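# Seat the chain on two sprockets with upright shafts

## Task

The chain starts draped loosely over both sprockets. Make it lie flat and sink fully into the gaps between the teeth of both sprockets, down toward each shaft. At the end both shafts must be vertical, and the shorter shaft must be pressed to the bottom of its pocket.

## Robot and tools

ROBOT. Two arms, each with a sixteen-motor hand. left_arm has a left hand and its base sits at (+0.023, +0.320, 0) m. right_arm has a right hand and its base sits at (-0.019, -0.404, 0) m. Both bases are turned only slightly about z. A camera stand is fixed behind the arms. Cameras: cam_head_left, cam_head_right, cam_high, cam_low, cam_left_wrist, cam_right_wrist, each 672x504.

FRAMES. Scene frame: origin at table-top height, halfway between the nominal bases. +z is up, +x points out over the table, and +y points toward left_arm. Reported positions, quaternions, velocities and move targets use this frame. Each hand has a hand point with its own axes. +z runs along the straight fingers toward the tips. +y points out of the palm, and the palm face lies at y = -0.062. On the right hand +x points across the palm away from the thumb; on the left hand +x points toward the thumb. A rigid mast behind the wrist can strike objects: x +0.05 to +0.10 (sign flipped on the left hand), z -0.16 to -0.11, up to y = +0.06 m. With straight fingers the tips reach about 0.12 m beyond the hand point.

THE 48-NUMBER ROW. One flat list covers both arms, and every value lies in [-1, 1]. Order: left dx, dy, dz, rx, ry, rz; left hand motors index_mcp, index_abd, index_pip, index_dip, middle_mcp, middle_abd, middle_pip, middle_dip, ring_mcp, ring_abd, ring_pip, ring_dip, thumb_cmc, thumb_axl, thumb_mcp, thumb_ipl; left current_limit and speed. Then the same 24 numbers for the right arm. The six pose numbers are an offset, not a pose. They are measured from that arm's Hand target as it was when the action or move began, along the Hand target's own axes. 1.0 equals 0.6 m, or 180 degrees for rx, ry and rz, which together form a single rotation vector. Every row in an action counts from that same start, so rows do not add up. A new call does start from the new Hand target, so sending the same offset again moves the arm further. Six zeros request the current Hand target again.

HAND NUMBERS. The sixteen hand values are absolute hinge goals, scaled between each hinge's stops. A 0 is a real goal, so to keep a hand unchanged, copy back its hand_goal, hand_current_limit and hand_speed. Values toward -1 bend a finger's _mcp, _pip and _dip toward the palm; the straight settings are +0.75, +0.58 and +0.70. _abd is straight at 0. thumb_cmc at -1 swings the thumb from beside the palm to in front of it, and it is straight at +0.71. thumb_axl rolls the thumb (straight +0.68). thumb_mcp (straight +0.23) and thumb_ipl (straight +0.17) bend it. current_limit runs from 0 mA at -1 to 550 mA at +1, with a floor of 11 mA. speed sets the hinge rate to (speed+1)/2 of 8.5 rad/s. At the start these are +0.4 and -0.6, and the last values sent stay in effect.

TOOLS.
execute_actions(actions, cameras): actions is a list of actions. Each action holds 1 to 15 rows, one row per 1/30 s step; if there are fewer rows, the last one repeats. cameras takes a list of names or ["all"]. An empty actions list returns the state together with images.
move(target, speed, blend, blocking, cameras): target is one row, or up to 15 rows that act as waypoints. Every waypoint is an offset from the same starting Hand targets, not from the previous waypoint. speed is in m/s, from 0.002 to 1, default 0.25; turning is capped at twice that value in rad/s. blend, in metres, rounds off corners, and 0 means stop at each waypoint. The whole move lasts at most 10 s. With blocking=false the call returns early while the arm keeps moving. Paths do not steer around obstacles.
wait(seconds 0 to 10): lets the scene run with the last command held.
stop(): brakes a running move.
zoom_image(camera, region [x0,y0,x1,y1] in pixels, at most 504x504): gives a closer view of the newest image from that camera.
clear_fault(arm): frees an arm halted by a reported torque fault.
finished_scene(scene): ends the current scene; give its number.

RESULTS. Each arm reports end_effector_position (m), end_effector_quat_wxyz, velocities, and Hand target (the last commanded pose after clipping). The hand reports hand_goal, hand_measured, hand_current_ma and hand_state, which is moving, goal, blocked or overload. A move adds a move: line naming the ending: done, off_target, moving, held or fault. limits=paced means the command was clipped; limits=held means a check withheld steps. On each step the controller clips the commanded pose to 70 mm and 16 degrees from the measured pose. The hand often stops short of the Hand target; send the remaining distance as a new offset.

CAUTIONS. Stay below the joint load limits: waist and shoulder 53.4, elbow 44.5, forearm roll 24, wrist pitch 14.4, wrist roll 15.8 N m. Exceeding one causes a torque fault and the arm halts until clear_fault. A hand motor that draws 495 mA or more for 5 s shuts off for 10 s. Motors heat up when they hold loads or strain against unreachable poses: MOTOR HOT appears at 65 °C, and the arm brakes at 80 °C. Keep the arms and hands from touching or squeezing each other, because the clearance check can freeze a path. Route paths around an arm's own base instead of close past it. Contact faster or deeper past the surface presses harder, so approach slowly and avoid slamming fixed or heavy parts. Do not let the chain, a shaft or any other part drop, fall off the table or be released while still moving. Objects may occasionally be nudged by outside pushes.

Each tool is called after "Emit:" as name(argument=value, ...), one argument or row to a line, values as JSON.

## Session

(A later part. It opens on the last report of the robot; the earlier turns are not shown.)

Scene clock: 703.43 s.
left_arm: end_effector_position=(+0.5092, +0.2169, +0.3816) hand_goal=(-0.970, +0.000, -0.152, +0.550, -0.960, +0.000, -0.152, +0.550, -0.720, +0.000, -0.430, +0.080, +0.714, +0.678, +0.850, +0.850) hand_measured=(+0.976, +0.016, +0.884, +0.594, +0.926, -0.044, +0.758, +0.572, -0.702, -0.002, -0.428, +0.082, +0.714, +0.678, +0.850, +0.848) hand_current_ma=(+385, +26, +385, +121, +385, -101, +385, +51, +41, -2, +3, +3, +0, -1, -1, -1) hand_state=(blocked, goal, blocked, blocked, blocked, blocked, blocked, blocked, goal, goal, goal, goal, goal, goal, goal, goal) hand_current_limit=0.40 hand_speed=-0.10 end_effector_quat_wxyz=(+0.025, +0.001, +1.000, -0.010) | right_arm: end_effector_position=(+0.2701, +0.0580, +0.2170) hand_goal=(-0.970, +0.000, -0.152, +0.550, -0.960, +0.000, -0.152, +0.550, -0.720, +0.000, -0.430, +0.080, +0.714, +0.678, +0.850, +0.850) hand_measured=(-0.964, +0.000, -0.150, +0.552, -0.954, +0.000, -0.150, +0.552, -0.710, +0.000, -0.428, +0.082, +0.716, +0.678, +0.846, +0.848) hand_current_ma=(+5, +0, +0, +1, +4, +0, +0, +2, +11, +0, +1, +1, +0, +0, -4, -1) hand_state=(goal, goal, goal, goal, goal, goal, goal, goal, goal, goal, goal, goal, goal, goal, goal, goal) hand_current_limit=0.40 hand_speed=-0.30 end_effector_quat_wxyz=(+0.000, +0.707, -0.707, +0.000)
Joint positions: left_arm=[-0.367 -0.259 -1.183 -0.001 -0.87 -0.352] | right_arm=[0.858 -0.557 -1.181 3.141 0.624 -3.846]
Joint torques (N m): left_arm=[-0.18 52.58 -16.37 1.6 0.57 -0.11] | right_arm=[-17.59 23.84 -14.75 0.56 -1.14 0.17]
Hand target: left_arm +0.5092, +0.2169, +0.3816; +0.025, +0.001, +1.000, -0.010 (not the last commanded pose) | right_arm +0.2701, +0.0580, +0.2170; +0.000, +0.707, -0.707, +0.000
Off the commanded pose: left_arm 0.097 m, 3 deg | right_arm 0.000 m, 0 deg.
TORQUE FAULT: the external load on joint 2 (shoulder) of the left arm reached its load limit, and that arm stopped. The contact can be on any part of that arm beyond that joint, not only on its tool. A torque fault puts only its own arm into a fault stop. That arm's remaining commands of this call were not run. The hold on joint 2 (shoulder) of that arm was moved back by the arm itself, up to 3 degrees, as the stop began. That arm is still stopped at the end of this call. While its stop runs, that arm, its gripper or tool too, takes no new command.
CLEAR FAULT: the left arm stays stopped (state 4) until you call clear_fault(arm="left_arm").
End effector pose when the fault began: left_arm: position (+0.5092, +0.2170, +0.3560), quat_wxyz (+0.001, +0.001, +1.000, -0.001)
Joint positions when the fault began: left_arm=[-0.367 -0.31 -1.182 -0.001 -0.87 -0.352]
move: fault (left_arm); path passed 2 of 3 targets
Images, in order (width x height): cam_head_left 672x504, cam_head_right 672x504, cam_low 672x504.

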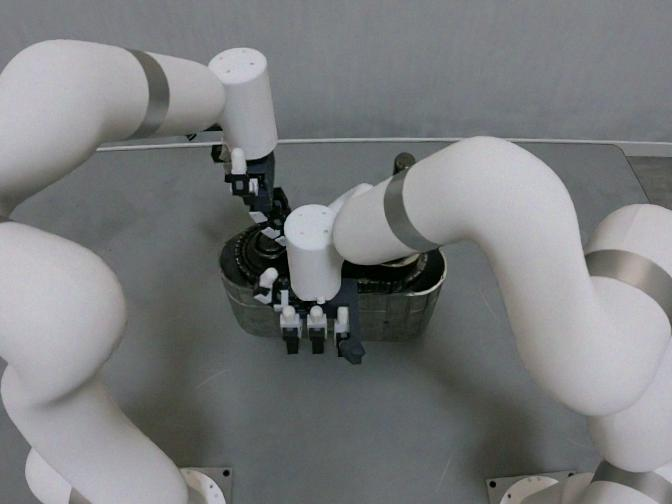

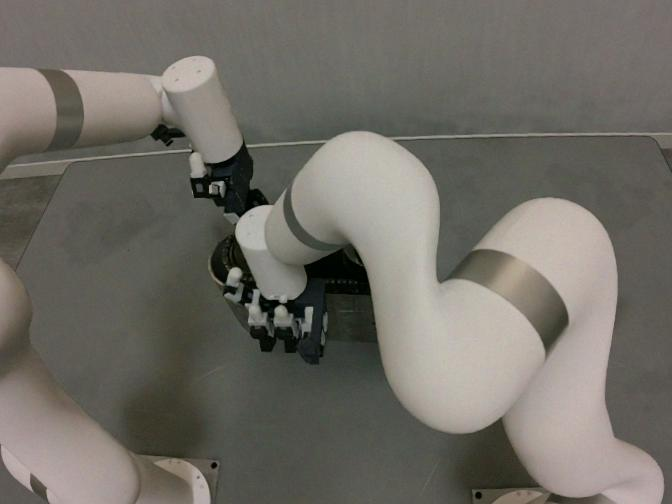

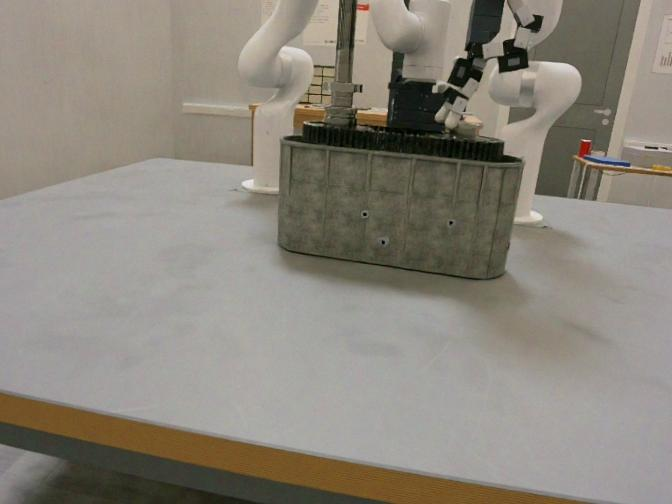

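Emit:
clear_fault(
  arm="left_arm",
)

Emit:
move(
  target=[0,0,-0.13,0,0,0,0.97,0,0.88,0.6,0.92,0,0.75,0.57,-0.72,0,-0.43,0.08,0.714,0.678,0.85,0.85,0.4,-0.3,0,0,0,0,0,0,-0.97,0,-0.153,0.55,-0.96,0,-0.153,0.55,-0.72,0,-0.43,0.08,0.714,0.678,0.85,0.85,0.4,-0.3],
  speed=0.1,
  cameras=["cam_head_left","cam_low"],
)

Scene clock: 708.40 s.
left_arm: end_effector_position=(+0.5092, +0.2169, +0.3816) hand_goal=(-0.970, +0.000, -0.152, +0.550, -0.960, +0.000, -0.152, +0.550, -0.720, +0.000, -0.430, +0.080, +0.714, +0.678, +0.850, +0.850) hand_measured=(+0.976, +0.016, +0.884, +0.594, +0.926, -0.044, +0.758, +0.572, -0.702, -0.002, -0.428, +0.082, +0.714, +0.678, +0.850, +0.848) hand_current_ma=(+385, +26, +385, +121, +385, -101, +385, +51, +41, -2, +3, +3, +0, -1, -1, -1) hand_state=(blocked, goal, blocked, blocked, blocked, blocked, blocked, blocked, goal, goal, goal, goal, goal, goal, goal, goal) hand_current_limit=0.40 hand_speed=-0.10 end_effector_quat_wxyz=(+0.025, +0.001, +1.000, -0.010) | right_arm: end_effector_position=(+0.2701, +0.0580, +0.2170) hand_goal=(-0.970, +0.000, -0.152, +0.550, -0.960, +0.000, -0.152, +0.550, -0.720, +0.000, -0.430, +0.080, +0.714, +0.678, +0.850, +0.850) hand_measured=(-0.964, +0.000, -0.150, +0.552, -0.954, +0.000, -0.150, +0.552, -0.710, +0.000, -0.428, +0.082, +0.716, +0.678, +0.846, +0.848) hand_current_ma=(+5, +0, +0, +1, +4, +0, +0, +2, +11, +0, +1, +1, +0, +0, -4, -1) hand_state=(goal, goal, goal, goal, goal, goal, goal, goal, goal, goal, goal, goal, goal, goal, goal, goal) hand_current_limit=0.40 hand_speed=-0.30 end_effector_quat_wxyz=(+0.000, +0.707, -0.707, +0.000)
Joint positions: left_arm=[-0.367 -0.259 -1.183 -0.001 -0.87 -0.352] | right_arm=[0.858 -0.557 -1.181 3.141 0.624 -3.846]
Joint torques (N m): left_arm=[0.27 53.32 -16.58 1.71 0.68 -0.02] | right_arm=[-19.16 21.7 -14.19 2.11 -1.23 -0.31]
Hand target: left_arm +0.5092, +0.2169, +0.3816; +0.025, +0.001, +1.000, -0.010 (not the last commanded pose) | right_arm +0.2701, +0.0580, +0.2170; +0.000, +0.707, -0.707, +0.000
Off the commanded pose: left_arm 0.097 m, 3 deg | right_arm 0.000 m, 0 deg.
TORQUE FAULT, CONTINUED: the left arm's stop, for the torque fault of joint 2 (shoulder) that an earlier result reported, is over. The call counts as one of the actions that you can send in this scene. The hold on joint 2 (shoulder) of that arm was moved back by the arm itself, up to 3 degrees, as the stop began. That arm's target is now where it stood when the stop ended, not its last command. That arm keeps its grip as last carried out and accepts commands again: back off and push less far.
CLEAR FAULT: your call cleared the left arm's torque fault. If a joint's load stays at its limit, that arm stops again at once.

Scene clock: 709.60 s.
left_arm: end_effector_position=(+0.5053, +0.2185, +0.4595) hand_goal=(+0.970, +0.000, +0.880, +0.600, +0.920, +0.000, +0.750, +0.570, -0.720, +0.000, -0.430, +0.080, +0.714, +0.678, +0.850, +0.850) hand_measured=(+0.968, +0.004, +0.882, +0.602, +0.918, -0.002, +0.752, +0.572, -0.702, -0.002, -0.428, +0.082, +0.714, +0.678, +0.850, +0.848) hand_current_ma=(-3, +4, +1, +3, -1, -3, +1, +3, +41, -2, +3, +3, +0, -1, -1, -1) hand_state=(goal, goal, goal, goal, goal, goal, goal, goal, goal, goal, goal, goal, goal, goal, goal, goal) hand_current_limit=0.40 hand_speed=-0.30 end_effector_quat_wxyz=(+0.025, +0.001, +1.000, -0.010) | right_arm: end_effector_position=(+0.2701, +0.0580, +0.2170) hand_goal=(-0.970, +0.000, -0.152, +0.550, -0.960, +0.000, -0.152, +0.550, -0.720, +0.000, -0.430, +0.080, +0.714, +0.678, +0.850, +0.850) hand_measured=(-0.964, +0.000, -0.150, +0.552, -0.954, +0.000, -0.150, +0.552, -0.710, +0.000, -0.428, +0.082, +0.716, +0.678, +0.846, +0.848) hand_current_ma=(+5, +0, +0, +1, +4, +0, +0, +2, +11, +0, +1, +1, +0, +0, -4, -1) hand_state=(goal, goal, goal, goal, goal, goal, goal, goal, goal, goal, goal, goal, goal, goal, goal, goal) hand_current_limit=0.40 hand_speed=-0.30 end_effector_quat_wxyz=(+0.000, +0.707, -0.707, +0.000)
Joint positions: left_arm=[-0.367 -0.204 -1.294 -0.001 -1.036 -0.352] | right_arm=[0.858 -0.557 -1.181 3.141 0.624 -3.846]
Joint torques (N m): left_arm=[9.55 52.23 -34.8 2.17 -1.9 -1.17] | right_arm=[-19.14 23.45 -14.25 2.54 -1.09 -0.19]
Hand target: left_arm +0.5053, +0.2184, +0.4595; +0.025, +0.001, +1.000, -0.010 | right_arm +0.2701, +0.0580, +0.2170; +0.000, +0.707, -0.707, +0.000
Off the commanded pose: left_arm 0.000 m, 0 deg | right_arm 0.000 m, 0 deg.
move: done
Images, in order (width x height): cam_head_left 672x504, cam_low 672x504.

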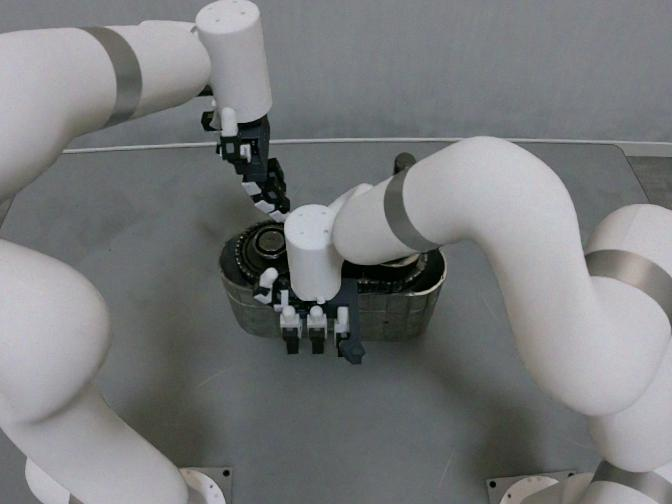

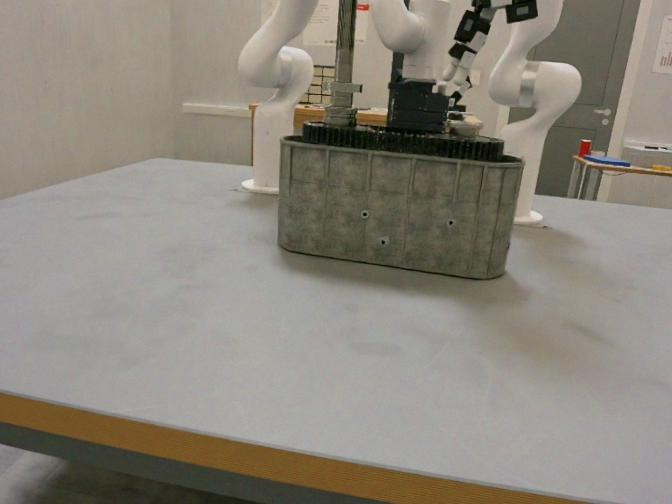

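Emit:
zoom_image(
  camera="cam_head_left",
  region=[210, 200, 460, 350],
)

Emit:
zoom_image(
  camera="cam_low",
  region=[290, 20, 540, 170],
)

Scaled by 2.016.

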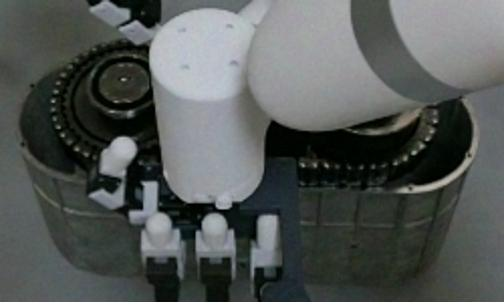

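Scaled by 2.016.

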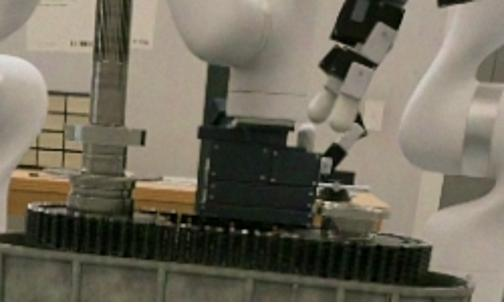

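Emit:
move(
  target=[
    [0,0,0,0,0,0,-0.97,0,-0.153,0.55,-0.96,0,-0.153,0.55,-0.72,0,-0.43,0.08,0.714,0.678,0.85,0.85,0.4,-0.1,0,0,0,0,0,0,-0.97,0,-0.153,0.55,-0.96,0,-0.153,0.55,-0.72,0,-0.43,0.08,0.714,0.678,0.85,0.85,0.4,-0.3],
    [0.002,0,0.1662,-0.0064,0.0159,-0.0006,-0.97,0,-0.153,0.55,-0.96,0,-0.153,0.55,-0.72,0,-0.43,0.08,0.714,0.678,0.85,0.85,0.4,-0.1,0,0,0,0,0,0,-0.97,0,-0.153,0.55,-0.96,0,-0.153,0.55,-0.72,0,-0.43,0.08,0.714,0.678,0.85,0.85,0.4,-0.3],
    [0.0083,0.0035,0.2912,-0.0064,0.0159,-0.0006,-0.97,0,-0.153,0.55,-0.96,0,-0.153,0.55,-0.72,0,-0.43,0.08,0.714,0.678,0.85,0.85,0.4,-0.1,0,0,0,0,0,0,-0.97,0,-0.153,0.55,-0.96,0,-0.153,0.55,-0.72,0,-0.43,0.08,0.714,0.678,0.85,0.85,0.4,-0.3],
  ],
  speed=[0.15,0.15,0.1],
  blend=[0,0.01,0],
)

Scene clock: 737.97 s.
left_arm: end_effector_position=(+0.5092, +0.2171, +0.2848) hand_goal=(-0.970, +0.000, -0.152, +0.550, -0.960, +0.000, -0.152, +0.550, -0.720, +0.000, -0.430, +0.080, +0.714, +0.678, +0.850, +0.850) hand_measured=(-0.954, +0.004, -0.148, +0.552, -0.944, -0.002, -0.148, +0.552, -0.702, -0.002, -0.428, +0.082, +0.714, +0.678, +0.850, +0.848) hand_current_ma=(+33, +4, +4, +4, +36, -3, +4, +3, +39, -2, +3, +3, +0, -1, -1, -1) hand_state=(goal, goal, goal, goal, goal, goal, goal, goal, goal, goal, goal, goal, goal, goal, goal, goal) hand_current_limit=0.40 hand_speed=-0.10 end_effector_quat_wxyz=(+0.000, +0.000, +1.000, +0.000) | right_arm: end_effector_position=(+0.2701, +0.0580, +0.2170) hand_goal=(-0.970, +0.000, -0.152, +0.550, -0.960, +0.000, -0.152, +0.550, -0.720, +0.000, -0.430, +0.080, +0.714, +0.678, +0.850, +0.850) hand_measured=(-0.964, +0.000, -0.150, +0.552, -0.954, +0.000, -0.150, +0.552, -0.710, +0.000, -0.428, +0.082, +0.716, +0.678, +0.846, +0.848) hand_current_ma=(+5, +0, +0, +1, +4, +0, +0, +2, +11, +0, +1, +1, +0, +0, -4, -1) hand_state=(goal, goal, goal, goal, goal, goal, goal, goal, goal, goal, goal, goal, goal, goal, goal, goal) hand_current_limit=0.40 hand_speed=-0.30 end_effector_quat_wxyz=(+0.000, +0.707, -0.707, +0.000)
Joint positions: left_arm=[-0.367 -0.389 -1.112 0.001 -0.723 -0.355] | right_arm=[0.858 -0.557 -1.181 3.141 0.624 -3.846]
Joint torques (N m): left_arm=[9.37 26.69 -17.88 3.87 1.95 0.93] | right_arm=[-18.61 24.11 -14.67 2.39 -1.21 -0.35]
Hand target: left_arm +0.5091, +0.2172, +0.2847; +0.000, +0.000, +1.000, +0.000 | right_arm +0.2701, +0.0580, +0.2170; +0.000, +0.707, -0.707, +0.000
Off the commanded pose: left_arm 0.000 m, 0 deg | right_arm 0.000 m, 0 deg.
move: done

Emit:
move(
  target=[0,0,0.012,0,0,0,-0.97,0,-0.153,0.55,-0.96,0,-0.153,0.55,-0.72,0,-0.43,0.08,0.714,0.678,0.85,0.85,0.4,-0.3,0,0,0,0,0,0,-0.97,0,-0.153,0.55,-0.96,0,-0.153,0.55,-0.72,0,-0.43,0.08,0.714,0.678,0.85,0.85,0.4,-0.3],
  speed=0.02,
)

Scene clock: 742.57 s.
left_arm: end_effector_position=(+0.5093, +0.2171, +0.2780) hand_goal=(-0.970, +0.000, -0.152, +0.550, -0.960, +0.000, -0.152, +0.550, -0.720, +0.000, -0.430, +0.080, +0.714, +0.678, +0.850, +0.850) hand_measured=(-0.972, +0.004, -0.148, +0.552, -0.960, -0.002, -0.148, +0.552, -0.702, -0.002, -0.428, +0.082, +0.714, +0.678, +0.850, +0.848) hand_current_ma=(-2, +4, +4, +4, +1, -3, +4, +3, +39, -2, +3, +3, +0, -1, -1, -1) hand_state=(goal, goal, goal, goal, goal, goal, goal, goal, goal, goal, goal, goal, goal, goal, goal, goal) hand_current_limit=0.40 hand_speed=-0.30 end_effector_quat_wxyz=(+0.001, +0.000, +1.000, +0.000) | right_arm: end_effector_position=(+0.2701, +0.0580, +0.2170) hand_goal=(-0.970, +0.000, -0.152, +0.550, -0.960, +0.000, -0.152, +0.550, -0.720, +0.000, -0.430, +0.080, +0.714, +0.678, +0.850, +0.850) hand_measured=(-0.964, +0.000, -0.150, +0.552, -0.954, +0.000, -0.150, +0.552, -0.710, +0.000, -0.428, +0.082, +0.716, +0.678, +0.846, +0.848) hand_current_ma=(+5, +0, +0, +1, +4, +0, +0, +2, +11, +0, +1, +1, +0, +0, -4, -1) hand_state=(goal, goal, goal, goal, goal, goal, goal, goal, goal, goal, goal, goal, goal, goal, goal, goal) hand_current_limit=0.40 hand_speed=-0.30 end_effector_quat_wxyz=(+0.000, +0.707, -0.707, +0.000)
Joint positions: left_arm=[-0.367 -0.397 -1.107 0.001 -0.708 -0.355] | right_arm=[0.858 -0.557 -1.181 3.141 0.624 -3.846]
Joint torques (N m): left_arm=[4.65 0.38 3.94 2.79 4.23 0.71] | right_arm=[-18.81 24.15 -14.82 2.84 -1.26 -0.11]
Hand target: left_arm +0.5092, +0.2172, +0.2775; +0.000, +0.000, +1.000, +0.000 | right_arm +0.2701, +0.0580, +0.2170; +0.000, +0.707, -0.707, +0.000
Off the commanded pose: left_arm 0.000 m, 0 deg | right_arm 0.000 m, 0 deg.
move: done

Emit:
move(
  target=[0,0,0.0022,0,0,0,-0.97,0,-0.153,0.55,-0.96,0,-0.153,0.55,-0.72,0,-0.43,0.08,0.714,0.678,0.85,0.85,0.4,-0.3,0,0,0,0,0,0,-0.97,0,-0.153,0.55,-0.96,0,-0.153,0.55,-0.72,0,-0.43,0.08,0.714,0.678,0.85,0.85,0.4,-0.3],
  speed=0.02,
)

Scene clock: 751.13 s.
left_arm: end_effector_position=(+0.5093, +0.2171, +0.2774) hand_goal=(-0.970, +0.000, -0.152, +0.550, -0.960, +0.000, -0.152, +0.550, -0.720, +0.000, -0.430, +0.080, +0.714, +0.678, +0.850, +0.850) hand_measured=(-0.980, +0.004, -0.148, +0.552, -0.968, -0.002, -0.148, +0.552, -0.702, -0.002, -0.428, +0.082, +0.714, +0.678, +0.850, +0.848) hand_current_ma=(-21, +4, +4, +4, -13, -3, +4, +3, +39, -2, +3, +3, +0, -1, -1, -1) hand_state=(goal, goal, goal, goal, goal, goal, goal, goal, goal, goal, goal, goal, goal, goal, goal, goal) hand_current_limit=0.40 hand_speed=-0.30 end_effector_quat_wxyz=(+0.001, +0.000, +1.000, +0.000) | right_arm: end_effector_position=(+0.2701, +0.0580, +0.2170) hand_goal=(-0.970, +0.000, -0.152, +0.550, -0.960, +0.000, -0.152, +0.550, -0.720, +0.000, -0.430, +0.080, +0.714, +0.678, +0.850, +0.850) hand_measured=(-0.964, +0.000, -0.150, +0.552, -0.954, +0.000, -0.150, +0.552, -0.710, +0.000, -0.428, +0.082, +0.716, +0.678, +0.846, +0.848) hand_current_ma=(+5, +0, +0, +1, +4, +0, +0, +2, +11, +0, +1, +1, +0, +0, -4, -1) hand_state=(goal, goal, goal, goal, goal, goal, goal, goal, goal, goal, goal, goal, goal, goal, goal, goal) hand_current_limit=0.40 hand_speed=-0.30 end_effector_quat_wxyz=(+0.000, +0.707, -0.707, +0.000)
Joint positions: left_arm=[-0.367 -0.398 -1.105 0.001 -0.705 -0.355] | right_arm=[0.858 -0.557 -1.181 3.141 0.624 -3.846]
Joint torques (N m): left_arm=[-9.66 -18.04 14.42 -0.65 6.8 -0.31] | right_arm=[-18.83 22.97 -14.57 2.99 -1.33 -0.2]
Hand target: left_arm +0.5092, +0.2172, +0.2762; +0.000, +0.000, +1.000, +0.000 | right_arm +0.2701, +0.0580, +0.2170; +0.000, +0.707, -0.707, +0.000
Off the commanded pose: left_arm 0.001 m, 0 deg | right_arm 0.000 m, 0 deg.
move: done

Emit:
move(
  target=[
    [-0.0167,0,-0.008,0,0,0,-0.97,0,-0.153,0.55,-0.96,0,-0.153,0.55,-0.72,0,-0.43,0.08,0.714,0.678,0.85,0.85,0.4,-0.3,0,0,0,0,0,0,-0.97,0,-0.153,0.55,-0.96,0,-0.153,0.55,-0.72,0,-0.43,0.08,0.714,0.678,0.85,0.85,0.4,-0.3],
    [-0.0167,0,0,0,0,0,-0.97,0,-0.153,0.55,-0.96,0,-0.153,0.55,-0.72,0,-0.43,0.08,0.714,0.678,0.85,0.85,0.4,-0.3,0,0,0,0,0,0,-0.97,0,-0.153,0.55,-0.96,0,-0.153,0.55,-0.72,0,-0.43,0.08,0.714,0.678,0.85,0.85,0.4,-0.3],
  ],
  speed=[0.05,0.02],
)

Emit:
move(
  target=[
    [0.0333,0,-0.008,0,0,0,-0.97,0,-0.153,0.55,-0.96,0,-0.153,0.55,-0.72,0,-0.43,0.08,0.714,0.678,0.85,0.85,0.4,-0.3,0,0,0,0,0,0,-0.97,0,-0.153,0.55,-0.96,0,-0.153,0.55,-0.72,0,-0.43,0.08,0.714,0.678,0.85,0.85,0.4,-0.3],
    [0.0333,0,0,0,0,0,-0.97,0,-0.153,0.55,-0.96,0,-0.153,0.55,-0.72,0,-0.43,0.08,0.714,0.678,0.85,0.85,0.4,-0.3,0,0,0,0,0,0,-0.97,0,-0.153,0.55,-0.96,0,-0.153,0.55,-0.72,0,-0.43,0.08,0.714,0.678,0.85,0.85,0.4,-0.3],
  ],
  speed=[0.05,0.02],
)

Emit:
move(
  target=[
    [-0.0167,0,-0.008,0,0,0,-0.97,0,-0.153,0.55,-0.96,0,-0.153,0.55,-0.72,0,-0.43,0.08,0.714,0.678,0.85,0.85,0.4,-0.3,0,0,0,0,0,0,-0.97,0,-0.153,0.55,-0.96,0,-0.153,0.55,-0.72,0,-0.43,0.08,0.714,0.678,0.85,0.85,0.4,-0.3],
    [-0.0167,0,-0.0022,0,0,0,-0.97,0,-0.153,0.55,-0.96,0,-0.153,0.55,-0.72,0,-0.43,0.08,0.714,0.678,0.85,0.85,0.4,-0.3,0,0,0,0,0,0,-0.97,0,-0.153,0.55,-0.96,0,-0.153,0.55,-0.72,0,-0.43,0.08,0.714,0.678,0.85,0.85,0.4,-0.3],
  ],
  speed=[0.05,0.02],
)

Scene clock: 764.80 s.
left_arm: end_effector_position=(+0.5193, +0.2171, +0.2773) hand_goal=(-0.970, +0.000, -0.152, +0.550, -0.960, +0.000, -0.152, +0.550, -0.720, +0.000, -0.430, +0.080, +0.714, +0.678, +0.850, +0.850) hand_measured=(-0.988, +0.004, -0.148, +0.552, -0.970, -0.002, -0.148, +0.552, -0.702, -0.002, -0.428, +0.082, +0.714, +0.678, +0.850, +0.848) hand_current_ma=(-44, +3, +4, +4, -22, -3, +4, +3, +39, -2, +3, +3, +0, -1, -1, -1) hand_state=(goal, goal, goal, goal, goal, goal, goal, goal, goal, goal, goal, goal, goal, goal, goal, goal) hand_current_limit=0.40 hand_speed=-0.30 end_effector_quat_wxyz=(+0.001, +0.000, +1.000, +0.000) | right_arm: end_effector_position=(+0.2701, +0.0580, +0.2170) hand_goal=(-0.970, +0.000, -0.152, +0.550, -0.960, +0.000, -0.152, +0.550, -0.720, +0.000, -0.430, +0.080, +0.714, +0.678, +0.850, +0.850) hand_measured=(-0.964, +0.000, -0.150, +0.552, -0.954, +0.000, -0.150, +0.552, -0.710, +0.000, -0.428, +0.082, +0.716, +0.678, +0.846, +0.848) hand_current_ma=(+5, +0, +0, +1, +4, +0, +0, +2, +11, +0, +1, +1, +0, +0, -4, -1) hand_state=(goal, goal, goal, goal, goal, goal, goal, goal, goal, goal, goal, goal, goal, goal, goal, goal) hand_current_limit=0.40 hand_speed=-0.30 end_effector_quat_wxyz=(+0.000, +0.707, -0.707, +0.000)
Joint positions: left_arm=[-0.361 -0.419 -1.135 0.001 -0.714 -0.349] | right_arm=[0.858 -0.557 -1.181 3.141 0.624 -3.846]
Joint torques (N m): left_arm=[2.87 -11.54 16.04 -0.83 8.57 0.52] | right_arm=[-19.77 24.43 -14.73 2.49 -1.13 -0.01]
Hand target: left_arm +0.5192, +0.2172, +0.2762; +0.000, +0.000, +1.000, +0.000 | right_arm +0.2701, +0.0580, +0.2170; +0.000, +0.707, -0.707, +0.000
Off the commanded pose: left_arm 0.001 m, 0 deg | right_arm 0.000 m, 0 deg.
move: done

Scene clock: 766.03 s.
left_arm: end_effector_position=(+0.4993, +0.2171, +0.2771) hand_goal=(-0.970, +0.000, -0.152, +0.550, -0.960, +0.000, -0.152, +0.550, -0.720, +0.000, -0.430, +0.080, +0.714, +0.678, +0.850, +0.850) hand_measured=(-0.974, +0.004, -0.148, +0.552, -0.964, -0.002, -0.150, +0.552, -0.702, -0.002, -0.428, +0.082, +0.714, +0.678, +0.850, +0.848) hand_current_ma=(-5, +3, +4, +4, -5, -3, +4, +3, +39, -2, +3, +3, +0, -1, -1, -1) hand_state=(goal, goal, goal, goal, goal, goal, goal, goal, goal, goal, goal, goal, goal, goal, goal, goal) hand_current_limit=0.40 hand_speed=-0.30 end_effector_quat_wxyz=(+0.001, +0.000, +1.000, +0.000) end_effector_velocity=(+0.001, +0.001, -0.001) end_effector_angular_velocity=(-0.001, -0.004, +0.002) | right_arm: end_effector_position=(+0.2701, +0.0580, +0.2170) hand_goal=(-0.970, +0.000, -0.152, +0.550, -0.960, +0.000, -0.152, +0.550, -0.720, +0.000, -0.430, +0.080, +0.714, +0.678, +0.850, +0.850) hand_measured=(-0.964, +0.000, -0.150, +0.552, -0.954, +0.000, -0.150, +0.552, -0.710, +0.000, -0.428, +0.082, +0.716, +0.678, +0.846, +0.848) hand_current_ma=(+5, +0, +0, +1, +4, +0, +0, +2, +11, +0, +1, +1, +0, +0, -4, -1) hand_state=(goal, goal, goal, goal, goal, goal, goal, goal, goal, goal, goal, goal, goal, goal, goal, goal) hand_current_limit=0.40 hand_speed=-0.30 end_effector_quat_wxyz=(+0.000, +0.707, -0.707, +0.000)
Joint positions: left_arm=[-0.373 -0.377 -1.077 0.001 -0.698 -0.362] | right_arm=[0.858 -0.557 -1.181 3.141 0.624 -3.846]
Joint velocities: left_arm=[0.002 -0.001 0.001 0 0.006 0] | right_arm=[within noise]
Joint torques (N m): left_arm=[-6.53 -10.14 11.81 -0.56 7.37 -1.01] | right_arm=[-19.38 24.65 -13.81 2.67 -1.19 -0.19]
Hand target: left_arm +0.4992, +0.2172, +0.2762; +0.000, +0.000, +1.000, +0.000 | right_arm +0.2701, +0.0580, +0.2170; +0.000, +0.707, -0.707, +0.000
Off the commanded pose: left_arm 0.001 m, 0 deg | right_arm 0.000 m, 0 deg.
move: done

Scene clock: 767.13 s.
left_arm: end_effector_position=(+0.5092, +0.2172, +0.2779) hand_goal=(-0.970, +0.000, -0.152, +0.550, -0.960, +0.000, -0.152, +0.550, -0.720, +0.000, -0.430, +0.080, +0.714, +0.678, +0.850, +0.850) hand_measured=(-0.966, +0.004, -0.148, +0.552, -0.956, -0.002, -0.150, +0.552, -0.702, -0.002, -0.428, +0.082, +0.714, +0.678, +0.850, +0.848) hand_current_ma=(+5, +3, +4, +4, +6, -3, +4, +3, +39, -2, +3, +3, +0, -1, -1, -1) hand_state=(goal, goal, goal, goal, goal, goal, goal, goal, goal, goal, goal, goal, goal, goal, goal, goal) hand_current_limit=0.40 hand_speed=-0.30 end_effector_quat_wxyz=(+0.000, +0.000, +1.000, +0.000) | right_arm: end_effector_position=(+0.2701, +0.0580, +0.2170) hand_goal=(-0.970, +0.000, -0.152, +0.550, -0.960, +0.000, -0.152, +0.550, -0.720, +0.000, -0.430, +0.080, +0.714, +0.678, +0.850, +0.850) hand_measured=(-0.964, +0.000, -0.150, +0.552, -0.954, +0.000, -0.150, +0.552, -0.710, +0.000, -0.428, +0.082, +0.716, +0.678, +0.846, +0.848) hand_current_ma=(+5, +0, +0, +1, +4, +0, +0, +2, +11, +0, +1, +1, +0, +0, -4, -1) hand_state=(goal, goal, goal, goal, goal, goal, goal, goal, goal, goal, goal, goal, goal, goal, goal, goal) hand_current_limit=0.40 hand_speed=-0.30 end_effector_quat_wxyz=(+0.000, +0.707, -0.707, +0.000)
Joint positions: left_arm=[-0.367 -0.398 -1.107 0.001 -0.709 -0.355] | right_arm=[0.858 -0.557 -1.181 3.141 0.624 -3.846]
Joint torques (N m): left_arm=[9.14 4 -4.96 1.38 4.65 0.86] | right_arm=[-20.16 23.91 -14.47 2.45 -1.11 -0.23]
Hand target: left_arm +0.5092, +0.2172, +0.2775; +0.000, +0.000, +1.000, +0.000 | right_arm +0.2701, +0.0580, +0.2170; +0.000, +0.707, -0.707, +0.000
Off the commanded pose: left_arm 0.000 m, 0 deg | right_arm 0.000 m, 0 deg.
move: done

Emit:
move(
  target=[
    [0,0,0,0,0,0,-0.97,0,-0.153,0.55,-0.96,0,-0.153,0.55,-0.72,0,-0.43,0.08,0.714,0.678,0.85,0.85,0.4,-0.3,0,-0.06,0,0,0,0,-0.97,0,-0.153,0.55,-0.96,0,-0.153,0.55,-0.72,0,-0.43,0.08,0.714,0.678,0.85,0.85,0.4,-0.3],
    [0,0,0,0,0,0,-0.97,0,-0.153,0.55,-0.96,0,-0.153,0.55,-0.72,0,-0.43,0.08,0.714,0.678,0.85,0.85,0.4,-0.3,0,-0.0733,0,0,0,0,-0.97,0,-0.153,0.55,-0.96,0,-0.153,0.55,-0.72,0,-0.43,0.08,0.714,0.678,0.85,0.85,0.4,-0.3],
  ],
  speed=[0.06,0.02],
  cameras=["cam_high"],
)

Emit:
zoom_image(
  camera="cam_high",
  region=[250, 140, 400, 350],
)

Scene clock: 777.60 s.
left_arm: end_effector_position=(+0.5092, +0.2171, +0.2778) hand_goal=(-0.970, +0.000, -0.152, +0.550, -0.960, +0.000, -0.152, +0.550, -0.720, +0.000, -0.430, +0.080, +0.714, +0.678, +0.850, +0.850) hand_measured=(-0.968, +0.004, -0.148, +0.552, -0.956, -0.002, -0.150, +0.552, -0.702, -0.002, -0.428, +0.082, +0.714, +0.678, +0.850, +0.848) hand_current_ma=(+3, +3, +4, +4, +4, -3, +4, +3, +39, -2, +3, +3, +0, -1, -1, -1) hand_state=(goal, goal, goal, goal, goal, goal, goal, goal, goal, goal, goal, goal, goal, goal, goal, goal) hand_current_limit=0.40 hand_speed=-0.30 end_effector_quat_wxyz=(+0.001, +0.000, +1.000, +0.000) | right_arm: end_effector_position=(+0.3140, +0.0580, +0.2170) hand_goal=(-0.970, +0.000, -0.152, +0.550, -0.960, +0.000, -0.152, +0.550, -0.720, +0.000, -0.430, +0.080, +0.714, +0.678, +0.850, +0.850) hand_measured=(-0.964, +0.000, -0.150, +0.552, -0.954, +0.000, -0.150, +0.552, -0.710, +0.000, -0.428, +0.082, +0.716, +0.678, +0.846, +0.848) hand_current_ma=(+5, +0, +0, +1, +4, +0, +0, +2, +11, +0, +1, +1, +0, +0, -4, -1) hand_state=(goal, goal, goal, goal, goal, goal, goal, goal, goal, goal, goal, goal, goal, goal, goal, goal) hand_current_limit=0.40 hand_speed=-0.30 end_effector_quat_wxyz=(+0.000, +0.707, -0.707, +0.000)
Joint positions: left_arm=[-0.367 -0.398 -1.107 0.001 -0.708 -0.355] | right_arm=[0.803 -0.62 -1.28 3.141 0.66 -3.901]
Joint torques (N m): left_arm=[8.86 4.47 -2.36 3.58 5.37 0.61] | right_arm=[-18.74 26.76 -36.58 4 1.01 -1.09]
Hand target: left_arm +0.5092, +0.2172, +0.2775; +0.000, +0.000, +1.000, +0.000 | right_arm +0.3141, +0.0580, +0.2170; +0.000, +0.707, -0.707, +0.000
Off the commanded pose: left_arm 0.000 m, 0 deg | right_arm 0.000 m, 0 deg.
move: done
Images, in order (width x height): cam_high 672x504.

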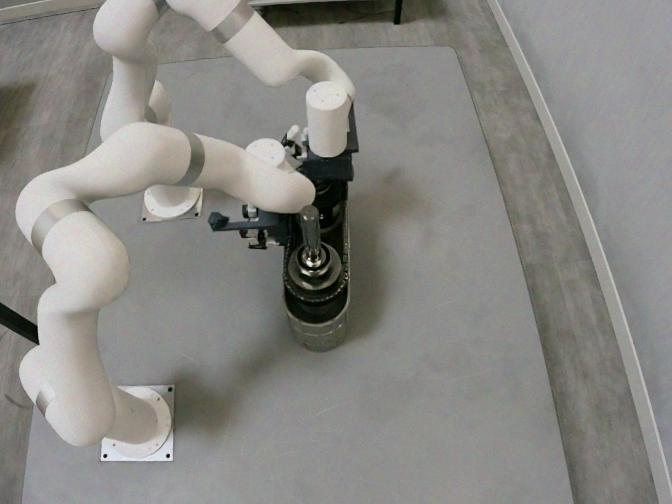

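Scaled by 2.400.

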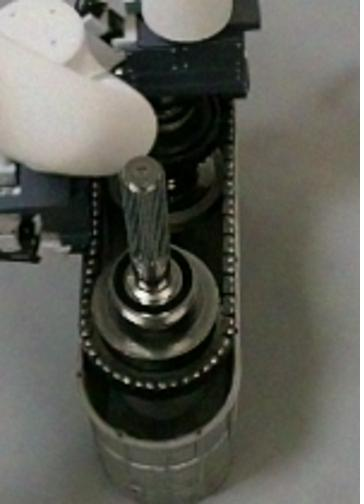

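Emit:
move(
  target=[0,0,0,0,0,0,-0.97,0,-0.153,0.55,-0.96,0,-0.153,0.55,-0.72,0,-0.43,0.08,0.714,0.678,0.85,0.85,0.4,-0.3,0,-0.0117,0,0,0,0,-0.97,0,-0.153,0.55,-0.96,0,-0.153,0.55,-0.72,0,-0.43,0.08,0.714,0.678,0.85,0.85,0.4,-0.3],
  speed=0.02,
)

Emit:
move(
  target=[0,0,0,0,0,0,-0.97,0,-0.153,0.55,-0.96,0,-0.153,0.55,-0.72,0,-0.43,0.08,0.714,0.678,0.85,0.85,0.4,-0.3,0,-0.0067,0,0,0,0,-0.97,0,-0.153,0.55,-0.96,0,-0.153,0.55,-0.72,0,-0.43,0.08,0.714,0.678,0.85,0.85,0.4,-0.3],
  speed=0.02,
  cameras=["cam_high"],
)

Emit:
zoom_image(
  camera="cam_high",
  region=[250, 140, 400, 350],
)

Scene clock: 786.70 s.
left_arm: end_effector_position=(+0.5092, +0.2171, +0.2778) hand_goal=(-0.970, +0.000, -0.152, +0.550, -0.960, +0.000, -0.152, +0.550, -0.720, +0.000, -0.430, +0.080, +0.714, +0.678, +0.850, +0.850) hand_measured=(-0.968, +0.004, -0.148, +0.552, -0.956, -0.002, -0.150, +0.552, -0.702, -0.002, -0.428, +0.082, +0.714, +0.678, +0.850, +0.848) hand_current_ma=(+3, +3, +4, +4, +4, -3, +4, +3, +39, -2, +3, +3, +0, -1, -1, -1) hand_state=(goal, goal, goal, goal, goal, goal, goal, goal, goal, goal, goal, goal, goal, goal, goal, goal) hand_current_limit=0.40 hand_speed=-0.30 end_effector_quat_wxyz=(+0.001, +0.000, +1.000, +0.000) | right_arm: end_effector_position=(+0.3210, +0.0580, +0.2170) hand_goal=(-0.970, +0.000, -0.152, +0.550, -0.960, +0.000, -0.152, +0.550, -0.720, +0.000, -0.430, +0.080, +0.714, +0.678, +0.850, +0.850) hand_measured=(-0.964, +0.000, -0.150, +0.552, -0.954, +0.000, -0.150, +0.552, -0.710, +0.000, -0.428, +0.082, +0.716, +0.678, +0.846, +0.848) hand_current_ma=(+5, +0, +0, +1, +4, +0, +0, +2, +11, +0, +1, +1, +0, +0, -4, -1) hand_state=(goal, goal, goal, goal, goal, goal, goal, goal, goal, goal, goal, goal, goal, goal, goal, goal) hand_current_limit=0.40 hand_speed=-0.30 end_effector_quat_wxyz=(+0.000, +0.707, -0.707, +0.000)
Joint positions: left_arm=[-0.367 -0.398 -1.107 0.001 -0.708 -0.355] | right_arm=[0.795 -0.63 -1.297 3.141 0.666 -3.91]
Joint torques (N m): left_arm=[9.87 4.25 -2.74 3.48 5.33 0.39] | right_arm=[-20.26 26.59 -37.74 3.53 0.79 -1.09]
Hand target: left_arm +0.5092, +0.2172, +0.2775; +0.000, +0.000, +1.000, +0.000 | right_arm +0.3211, +0.0580, +0.2170; +0.000, +0.707, -0.707, +0.000
Off the commanded pose: left_arm 0.000 m, 0 deg | right_arm 0.000 m, 0 deg.
move: done

Scene clock: 787.47 s.
left_arm: end_effector_position=(+0.5093, +0.2172, +0.2777) hand_goal=(-0.970, +0.000, -0.152, +0.550, -0.960, +0.000, -0.152, +0.550, -0.720, +0.000, -0.430, +0.080, +0.714, +0.678, +0.850, +0.850) hand_measured=(-0.978, +0.004, -0.148, +0.552, -0.962, -0.002, -0.150, +0.552, -0.702, -0.002, -0.428, +0.082, +0.714, +0.678, +0.850, +0.848) hand_current_ma=(-14, +3, +4, +4, -3, -3, +4, +3, +39, -2, +3, +3, +0, -1, -1, -1) hand_state=(goal, goal, goal, goal, goal, goal, goal, goal, goal, goal, goal, goal, goal, goal, goal, goal) hand_current_limit=0.40 hand_speed=-0.30 end_effector_quat_wxyz=(+0.001, +0.000, +1.000, +0.000) | right_arm: end_effector_position=(+0.3249, +0.0579, +0.2170) hand_goal=(-0.970, +0.000, -0.152, +0.550, -0.960, +0.000, -0.152, +0.550, -0.720, +0.000, -0.430, +0.080, +0.714, +0.678, +0.850, +0.850) hand_measured=(-0.964, +0.000, -0.150, +0.552, -0.954, +0.000, -0.150, +0.552, -0.710, +0.000, -0.428, +0.082, +0.716, +0.678, +0.846, +0.848) hand_current_ma=(+5, +0, +0, +1, +4, +0, +0, +2, +11, +0, +1, +1, +0, +0, -4, -1) hand_state=(goal, goal, goal, goal, goal, goal, goal, goal, goal, goal, goal, goal, goal, goal, goal, goal) hand_current_limit=0.40 hand_speed=-0.30 end_effector_quat_wxyz=(+0.000, +0.707, -0.707, +0.000)
Joint positions: left_arm=[-0.367 -0.398 -1.107 0.001 -0.708 -0.355] | right_arm=[0.79 -0.636 -1.306 3.141 0.671 -3.915]
Joint torques (N m): left_arm=[3.31 5.18 -2.32 2.79 2.85 0.37] | right_arm=[-32.22 19.54 -54.1 4.28 -5.51 1.15]
Hand target: left_arm +0.5092, +0.2172, +0.2775; +0.000, +0.000, +1.000, +0.000 | right_arm +0.3251, +0.0580, +0.2170; +0.000, +0.707, -0.707, +0.000
Off the commanded pose: left_arm 0.000 m, 0 deg | right_arm 0.000 m, 0 deg.
move: done
Images, in order (width x height): cam_high 672x504.

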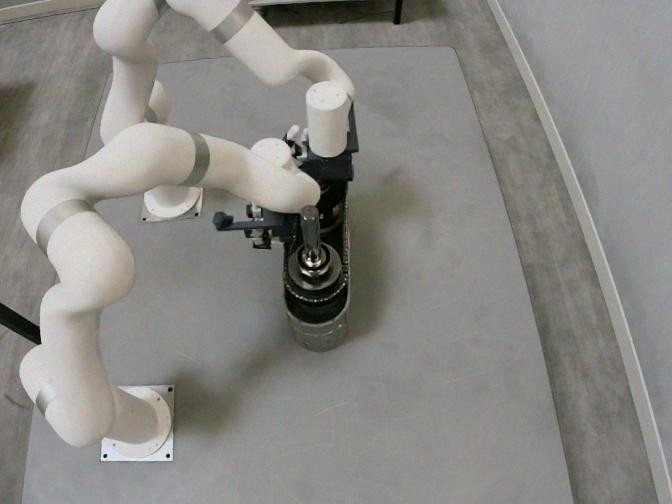

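Scaled by 2.400.

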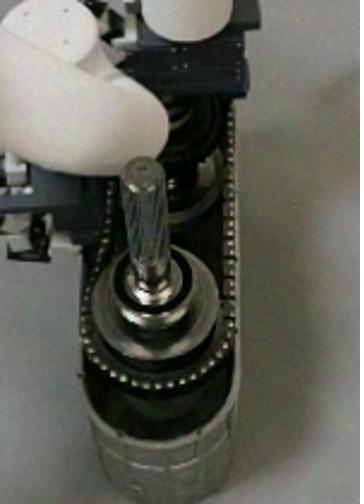

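Emit:
move(
  target=[0,0,0,0,0,0,-0.97,0,-0.153,0.55,-0.96,0,-0.153,0.55,-0.72,0,-0.43,0.08,0.714,0.678,0.85,0.85,0.4,-0.3,0,-0.0025,0,0,0,0,-0.97,0,-0.153,0.55,-0.96,0,-0.153,0.55,-0.72,0,-0.43,0.08,0.714,0.678,0.85,0.85,0.4,-0.3],
  speed=0.01,
)

Scene clock: 795.43 s.
left_arm: end_effector_position=(+0.5093, +0.2171, +0.2778) hand_goal=(-0.970, +0.000, -0.152, +0.550, -0.960, +0.000, -0.152, +0.550, -0.720, +0.000, -0.430, +0.080, +0.714, +0.678, +0.850, +0.850) hand_measured=(-0.988, +0.004, -0.148, +0.552, -0.970, -0.002, -0.150, +0.552, -0.702, -0.002, -0.428, +0.082, +0.714, +0.678, +0.850, +0.848) hand_current_ma=(-39, +3, +4, +4, -18, -3, +4, +3, +39, -2, +3, +3, +0, -1, -1, -1) hand_state=(goal, goal, goal, goal, goal, goal, goal, goal, goal, goal, goal, goal, goal, goal, goal, goal) hand_current_limit=0.40 hand_speed=-0.30 end_effector_quat_wxyz=(+0.001, +0.000, +1.000, +0.000) | right_arm: end_effector_position=(+0.3264, +0.0579, +0.2171) hand_goal=(-0.970, +0.000, -0.152, +0.550, -0.960, +0.000, -0.152, +0.550, -0.720, +0.000, -0.430, +0.080, +0.714, +0.678, +0.850, +0.850) hand_measured=(-0.964, +0.000, -0.150, +0.552, -0.954, +0.000, -0.150, +0.552, -0.710, +0.000, -0.428, +0.082, +0.716, +0.678, +0.846, +0.848) hand_current_ma=(+5, +0, +0, +1, +4, +0, +0, +2, +11, +0, +1, +1, +0, +0, -4, -1) hand_state=(goal, goal, goal, goal, goal, goal, goal, goal, goal, goal, goal, goal, goal, goal, goal, goal) hand_current_limit=0.40 hand_speed=-0.30 end_effector_quat_wxyz=(+0.000, +0.707, -0.707, +0.000)
Joint positions: left_arm=[-0.367 -0.398 -1.107 0.001 -0.708 -0.355] | right_arm=[0.788 -0.638 -1.31 3.141 0.673 -3.916]
Joint torques (N m): left_arm=[-15.55 4.29 -0.87 -2.02 -1.16 0.14] | right_arm=[-44.16 13.44 -62 3.79 -8.19 2.81]
Hand target: left_arm +0.5092, +0.2172, +0.2775; +0.000, +0.000, +1.000, +0.000 | right_arm +0.3266, +0.0580, +0.2170; +0.000, +0.707, -0.707, +0.000
Off the commanded pose: left_arm 0.000 m, 0 deg | right_arm 0.000 m, 0 deg.
move: done

Emit:
move(
  target=[0,0,0,0,0,0,-0.97,0,-0.153,0.55,-0.96,0,-0.153,0.55,-0.72,0,-0.43,0.08,0.714,0.678,0.85,0.85,0.4,-0.3,0,-0.0018,0,0,0,0,-0.97,0,-0.153,0.55,-0.96,0,-0.153,0.55,-0.72,0,-0.43,0.08,0.714,0.678,0.85,0.85,0.4,-0.3],
  speed=0.01,
  cameras=["cam_high"],
)

Emit:
zoom_image(
  camera="cam_high",
  region=[250, 140, 400, 350],
)

Scene clock: 801.53 s.
left_arm: end_effector_position=(+0.5091, +0.2171, +0.2777) hand_goal=(-0.970, +0.000, -0.152, +0.550, -0.960, +0.000, -0.152, +0.550, -0.720, +0.000, -0.430, +0.080, +0.714, +0.678, +0.850, +0.850) hand_measured=(-0.962, +0.002, -0.148, +0.552, -0.954, -0.002, -0.150, +0.552, -0.702, -0.002, -0.428, +0.082, +0.714, +0.678, +0.850, +0.848) hand_current_ma=(+16, +3, +4, +4, +11, -3, +4, +3, +39, -2, +3, +3, +0, -1, -1, -1) hand_state=(goal, goal, goal, goal, goal, goal, goal, goal, goal, goal, goal, goal, goal, goal, goal, goal) hand_current_limit=0.40 hand_speed=-0.30 end_effector_quat_wxyz=(+0.000, +0.000, +1.000, +0.000) | right_arm: end_effector_position=(+0.3191, +0.0497, +0.2197) hand_goal=(-0.970, +0.000, -0.152, +0.550, -0.960, +0.000, -0.152, +0.550, -0.720, +0.000, -0.430, +0.080, +0.714, +0.678, +0.850, +0.850) hand_measured=(-0.964, +0.000, -0.150, +0.552, -0.954, +0.000, -0.150, +0.552, -0.710, +0.000, -0.428, +0.082, +0.716, +0.678, +0.846, +0.848) hand_current_ma=(+5, +0, +0, +1, +4, +0, +0, +2, +11, +0, +1, +1, +0, +0, -4, -1) hand_state=(goal, goal, goal, goal, goal, goal, goal, goal, goal, goal, goal, goal, goal, goal, goal, goal) hand_current_limit=0.40 hand_speed=-0.30 end_effector_quat_wxyz=(+0.027, +0.707, -0.706, +0.000)
Joint positions: left_arm=[-0.367 -0.398 -1.106 0.001 -0.708 -0.355] | right_arm=[0.788 -0.64 -1.312 3.141 0.726 -3.918]
Joint torques (N m): left_arm=[16.19 3.44 -7.21 2.48 2.88 -0.07] | right_arm=[-2.59 33.53 -30.18 0.25 1.1 0.88]
Hand target: left_arm +0.5092, +0.2172, +0.2775; +0.000, +0.000, +1.000, +0.000 | right_arm +0.3191, +0.0497, +0.2197; +0.027, +0.707, -0.706, +0.000 (not the last commanded pose)
Off the commanded pose: left_arm 0.000 m, 0 deg | right_arm 0.012 m, 3 deg.
TORQUE FAULT: the external load on joint 5 (wrist pitch) of the right arm reached its load limit, and that arm stopped. The contact can be on any part of that arm beyond that joint, not only on its tool. A torque fault puts only its own arm into a fault stop. That arm's remaining commands of this call were not run. The hold on joint 5 (wrist pitch) of that arm was moved back by the arm itself, up to 3 degrees, as the stop began. That arm is still stopped at the end of this call. While its stop runs, that arm, its gripper or tool too, takes no new command.
CLEAR FAULT: the right arm stays stopped (state 4) until you call clear_fault(arm="right_arm").
End effector pose when the fault began: right_arm: position (+0.3271, +0.0577, +0.2172), quat_wxyz (+0.001, +0.707, -0.707, +0.000)
Joint positions when the fault began: right_arm=[0.788 -0.64 -1.313 3.141 0.675 -3.918]
move: fault (right_arm)
Images, in order (width x height): cam_high 672x504.

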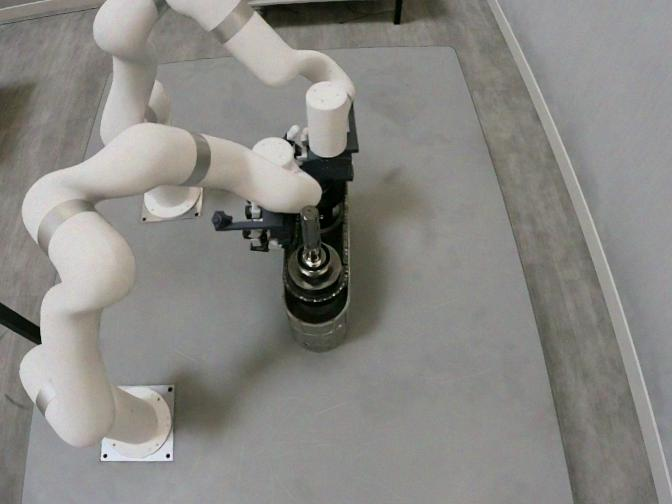

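Scaled by 2.400.

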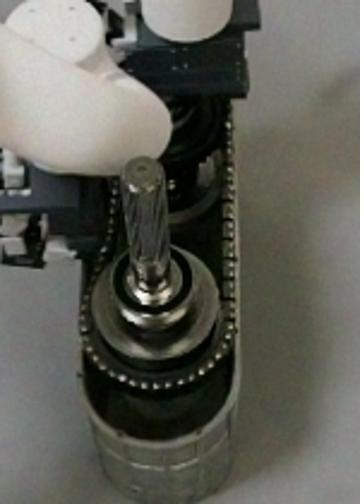

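Emit:
clear_fault(
  arm="right_arm",
)

Emit:
move(
  target=[
    [0,0,-0.2042,0,0,0,-0.97,0,-0.153,0.55,-0.96,0,-0.153,0.55,-0.72,0,-0.43,0.08,0.714,0.678,0.85,0.85,0.4,-0.3,0,0.0833,0,0.0119,-0.0119,0,-0.97,0,-0.153,0.55,-0.96,0,-0.153,0.55,-0.72,0,-0.43,0.08,0.714,0.678,0.85,0.85,0.4,-0.3],
    [-0.0122,0.3447,-0.3192,0.0479,-0.0258,-0.3166,-0.97,0,-0.153,0.55,-0.96,0,-0.153,0.55,-0.72,0,-0.43,0.08,0.714,0.678,0.85,0.85,0.4,-0.3,0,0.0833,-0.634,0.0119,-0.0119,0,-0.97,0,-0.153,0.55,-0.96,0,-0.153,0.55,-0.72,0,-0.43,0.08,0.714,0.678,0.85,0.85,0.4,-0.3],
  ],
  speed=0.2,
  blend=0.02,
  cameras=["cam_head_left","cam_low","cam_high"],
)

Emit:
zoom_image(
  camera="cam_head_left",
  region=[210, 200, 460, 350],
)

Emit:
zoom_image(
  camera="cam_low",
  region=[270, 50, 540, 200],
)

Emit:
zoom_image(
  camera="cam_high",
  region=[250, 140, 400, 350],
)

Scene clock: 817.27 s.
left_arm: end_effector_position=(+0.5092, +0.2171, +0.2778) hand_goal=(-0.970, +0.000, -0.152, +0.550, -0.960, +0.000, -0.152, +0.550, -0.720, +0.000, -0.430, +0.080, +0.714, +0.678, +0.850, +0.850) hand_measured=(-0.960, +0.002, -0.148, +0.552, -0.952, -0.002, -0.150, +0.552, -0.702, -0.002, -0.428, +0.082, +0.714, +0.678, +0.850, +0.848) hand_current_ma=(+21, +3, +4, +4, +15, -3, +4, +3, +39, -2, +3, +3, +0, -1, -1, -1) hand_state=(goal, goal, goal, goal, goal, goal, goal, goal, goal, goal, goal, goal, goal, goal, goal, goal) hand_current_limit=0.40 hand_speed=-0.30 end_effector_quat_wxyz=(+0.001, +0.000, +1.000, +0.000) | right_arm: end_effector_position=(+0.3191, +0.0497, +0.2197) hand_goal=(-0.970, +0.000, -0.152, +0.550, -0.960, +0.000, -0.152, +0.550, -0.720, +0.000, -0.430, +0.080, +0.714, +0.678, +0.850, +0.850) hand_measured=(-0.964, +0.000, -0.150, +0.552, -0.954, +0.000, -0.150, +0.552, -0.710, +0.000, -0.428, +0.082, +0.716, +0.678, +0.846, +0.848) hand_current_ma=(+5, +0, +0, +1, +4, +0, +0, +2, +11, +0, +1, +1, +0, +0, -4, -1) hand_state=(goal, goal, goal, goal, goal, goal, goal, goal, goal, goal, goal, goal, goal, goal, goal, goal) hand_current_limit=0.40 hand_speed=-0.30 end_effector_quat_wxyz=(+0.027, +0.707, -0.706, +0.000)
Joint positions: left_arm=[-0.367 -0.398 -1.107 0.001 -0.708 -0.355] | right_arm=[0.788 -0.64 -1.312 3.141 0.726 -3.918]
Joint torques (N m): left_arm=[6.45 4.74 -13.55 5.38 5.16 -0.56] | right_arm=[-3.19 31.65 -30.31 -0.01 1.27 0.9]
Hand target: left_arm +0.5092, +0.2172, +0.2775; +0.000, +0.000, +1.000, +0.000 | right_arm +0.3191, +0.0497, +0.2197; +0.027, +0.707, -0.706, +0.000 (not the last commanded pose)
Off the commanded pose: left_arm 0.000 m, 0 deg | right_arm 0.012 m, 3 deg.
TORQUE FAULT, CONTINUED: the right arm's stop, for the torque fault of joint 5 (wrist pitch) that an earlier result reported, is over. The call counts as one of the actions that you can send in this scene. The hold on joint 5 (wrist pitch) of that arm was moved back by the arm itself, up to 3 degrees, as the stop began. That arm's target is now where it stood when the stop ended, not its last command. That arm keeps its grip as last carried out and accepts commands again: back off and push less far.
CLEAR FAULT: your call cleared the right arm's torque fault. If a joint's load stays at its limit, that arm stops again at once.

Scene clock: 820.93 s.
left_arm: end_effector_position=(+0.5164, +0.4238, +0.4692) hand_goal=(-0.970, +0.000, -0.152, +0.550, -0.960, +0.000, -0.152, +0.550, -0.720, +0.000, -0.430, +0.080, +0.714, +0.678, +0.850, +0.850) hand_measured=(-0.960, +0.002, -0.148, +0.552, -0.952, -0.002, -0.150, +0.552, -0.702, -0.002, -0.428, +0.082, +0.714, +0.678, +0.850, +0.848) hand_current_ma=(+21, +3, +4, +4, +15, -3, +4, +3, +39, -2, +3, +3, +0, -1, -1, -1) hand_state=(goal, goal, goal, goal, goal, goal, goal, goal, goal, goal, goal, goal, goal, goal, goal, goal) hand_current_limit=0.40 hand_speed=-0.30 end_effector_quat_wxyz=(+0.039, -0.476, +0.875, -0.072) | right_arm: end_effector_position=(+0.2834, +0.0641, +0.6014) hand_goal=(-0.970, +0.000, -0.152, +0.550, -0.960, +0.000, -0.152, +0.550, -0.720, +0.000, -0.430, +0.080, +0.714, +0.678, +0.850, +0.850) hand_measured=(-0.964, +0.000, -0.150, +0.552, -0.954, +0.000, -0.150, +0.552, -0.710, +0.000, -0.428, +0.082, +0.716, +0.678, +0.846, +0.848) hand_current_ma=(+5, +0, +0, +1, +4, +0, +0, +2, +11, +0, +1, +1, +0, +0, -4, -1) hand_state=(goal, goal, goal, goal, goal, goal, goal, goal, goal, goal, goal, goal, goal, goal, goal, goal) hand_current_limit=0.40 hand_speed=-0.30 end_effector_quat_wxyz=(+0.000, +0.707, -0.707, +0.000)
Joint positions: left_arm=[0.163 -0.271 -1.416 -0.13 -1.027 -0.76] | right_arm=[0.848 -0.393 -1.842 3.141 1.449 -3.858]
Joint torques (N m): left_arm=[9.34 22.04 -34.24 -1.92 -1.98 -1.13] | right_arm=[-0.26 19.52 -37.44 -5.27 1.2 -1.16]
Hand target: left_arm +0.5164, +0.4238, +0.4692; +0.039, -0.476, +0.875, -0.072 | right_arm +0.2833, +0.0642, +0.6014; +0.000, +0.707, -0.707, +0.000
Off the commanded pose: left_arm 0.000 m, 0 deg | right_arm 0.000 m, 0 deg.
move: done
Images, in order (width x height): cam_head_left 672x504, cam_high 672x504, cam_low 672x504.

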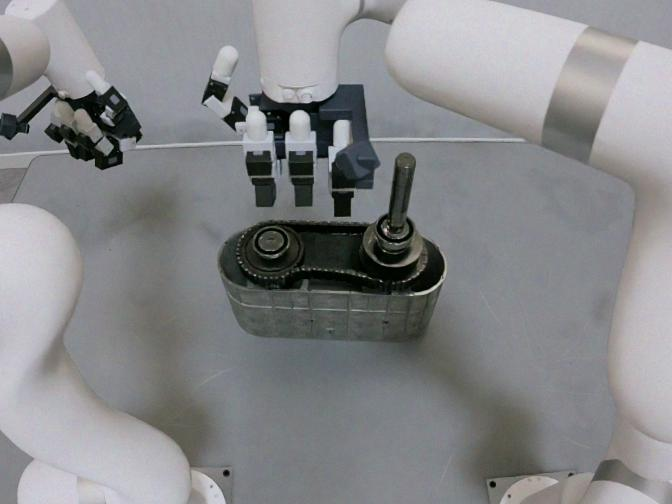

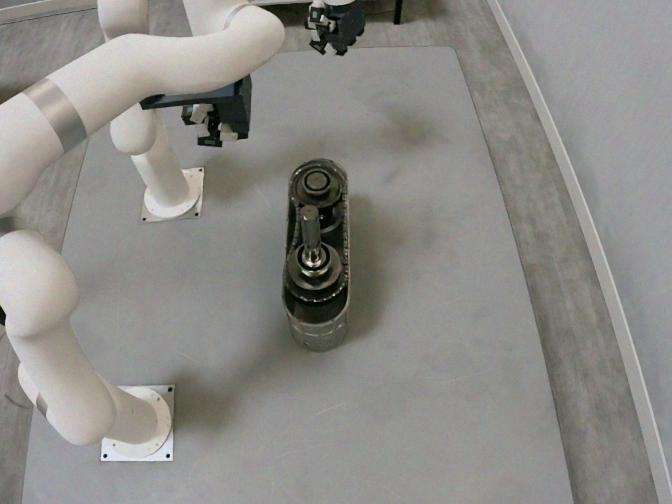

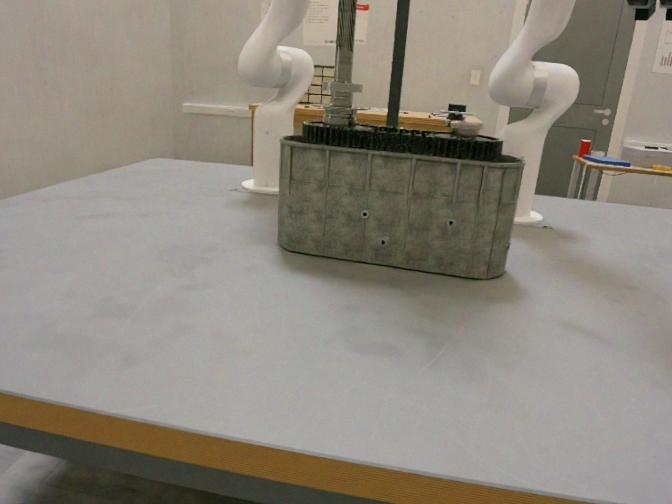

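Scaled by 2.016.

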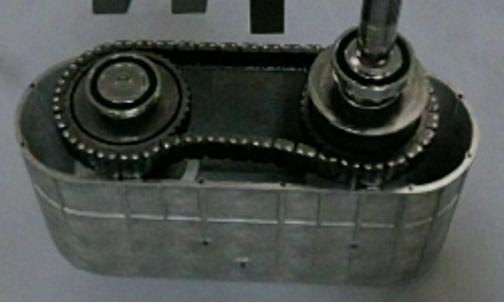

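Scaled by 1.867.

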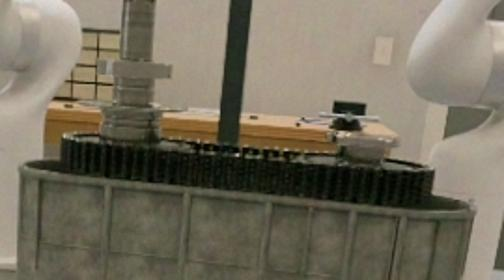

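Scaled by 2.400.

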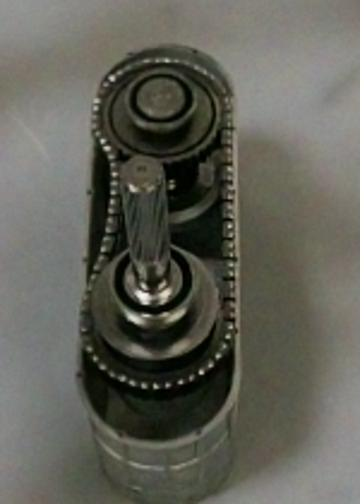

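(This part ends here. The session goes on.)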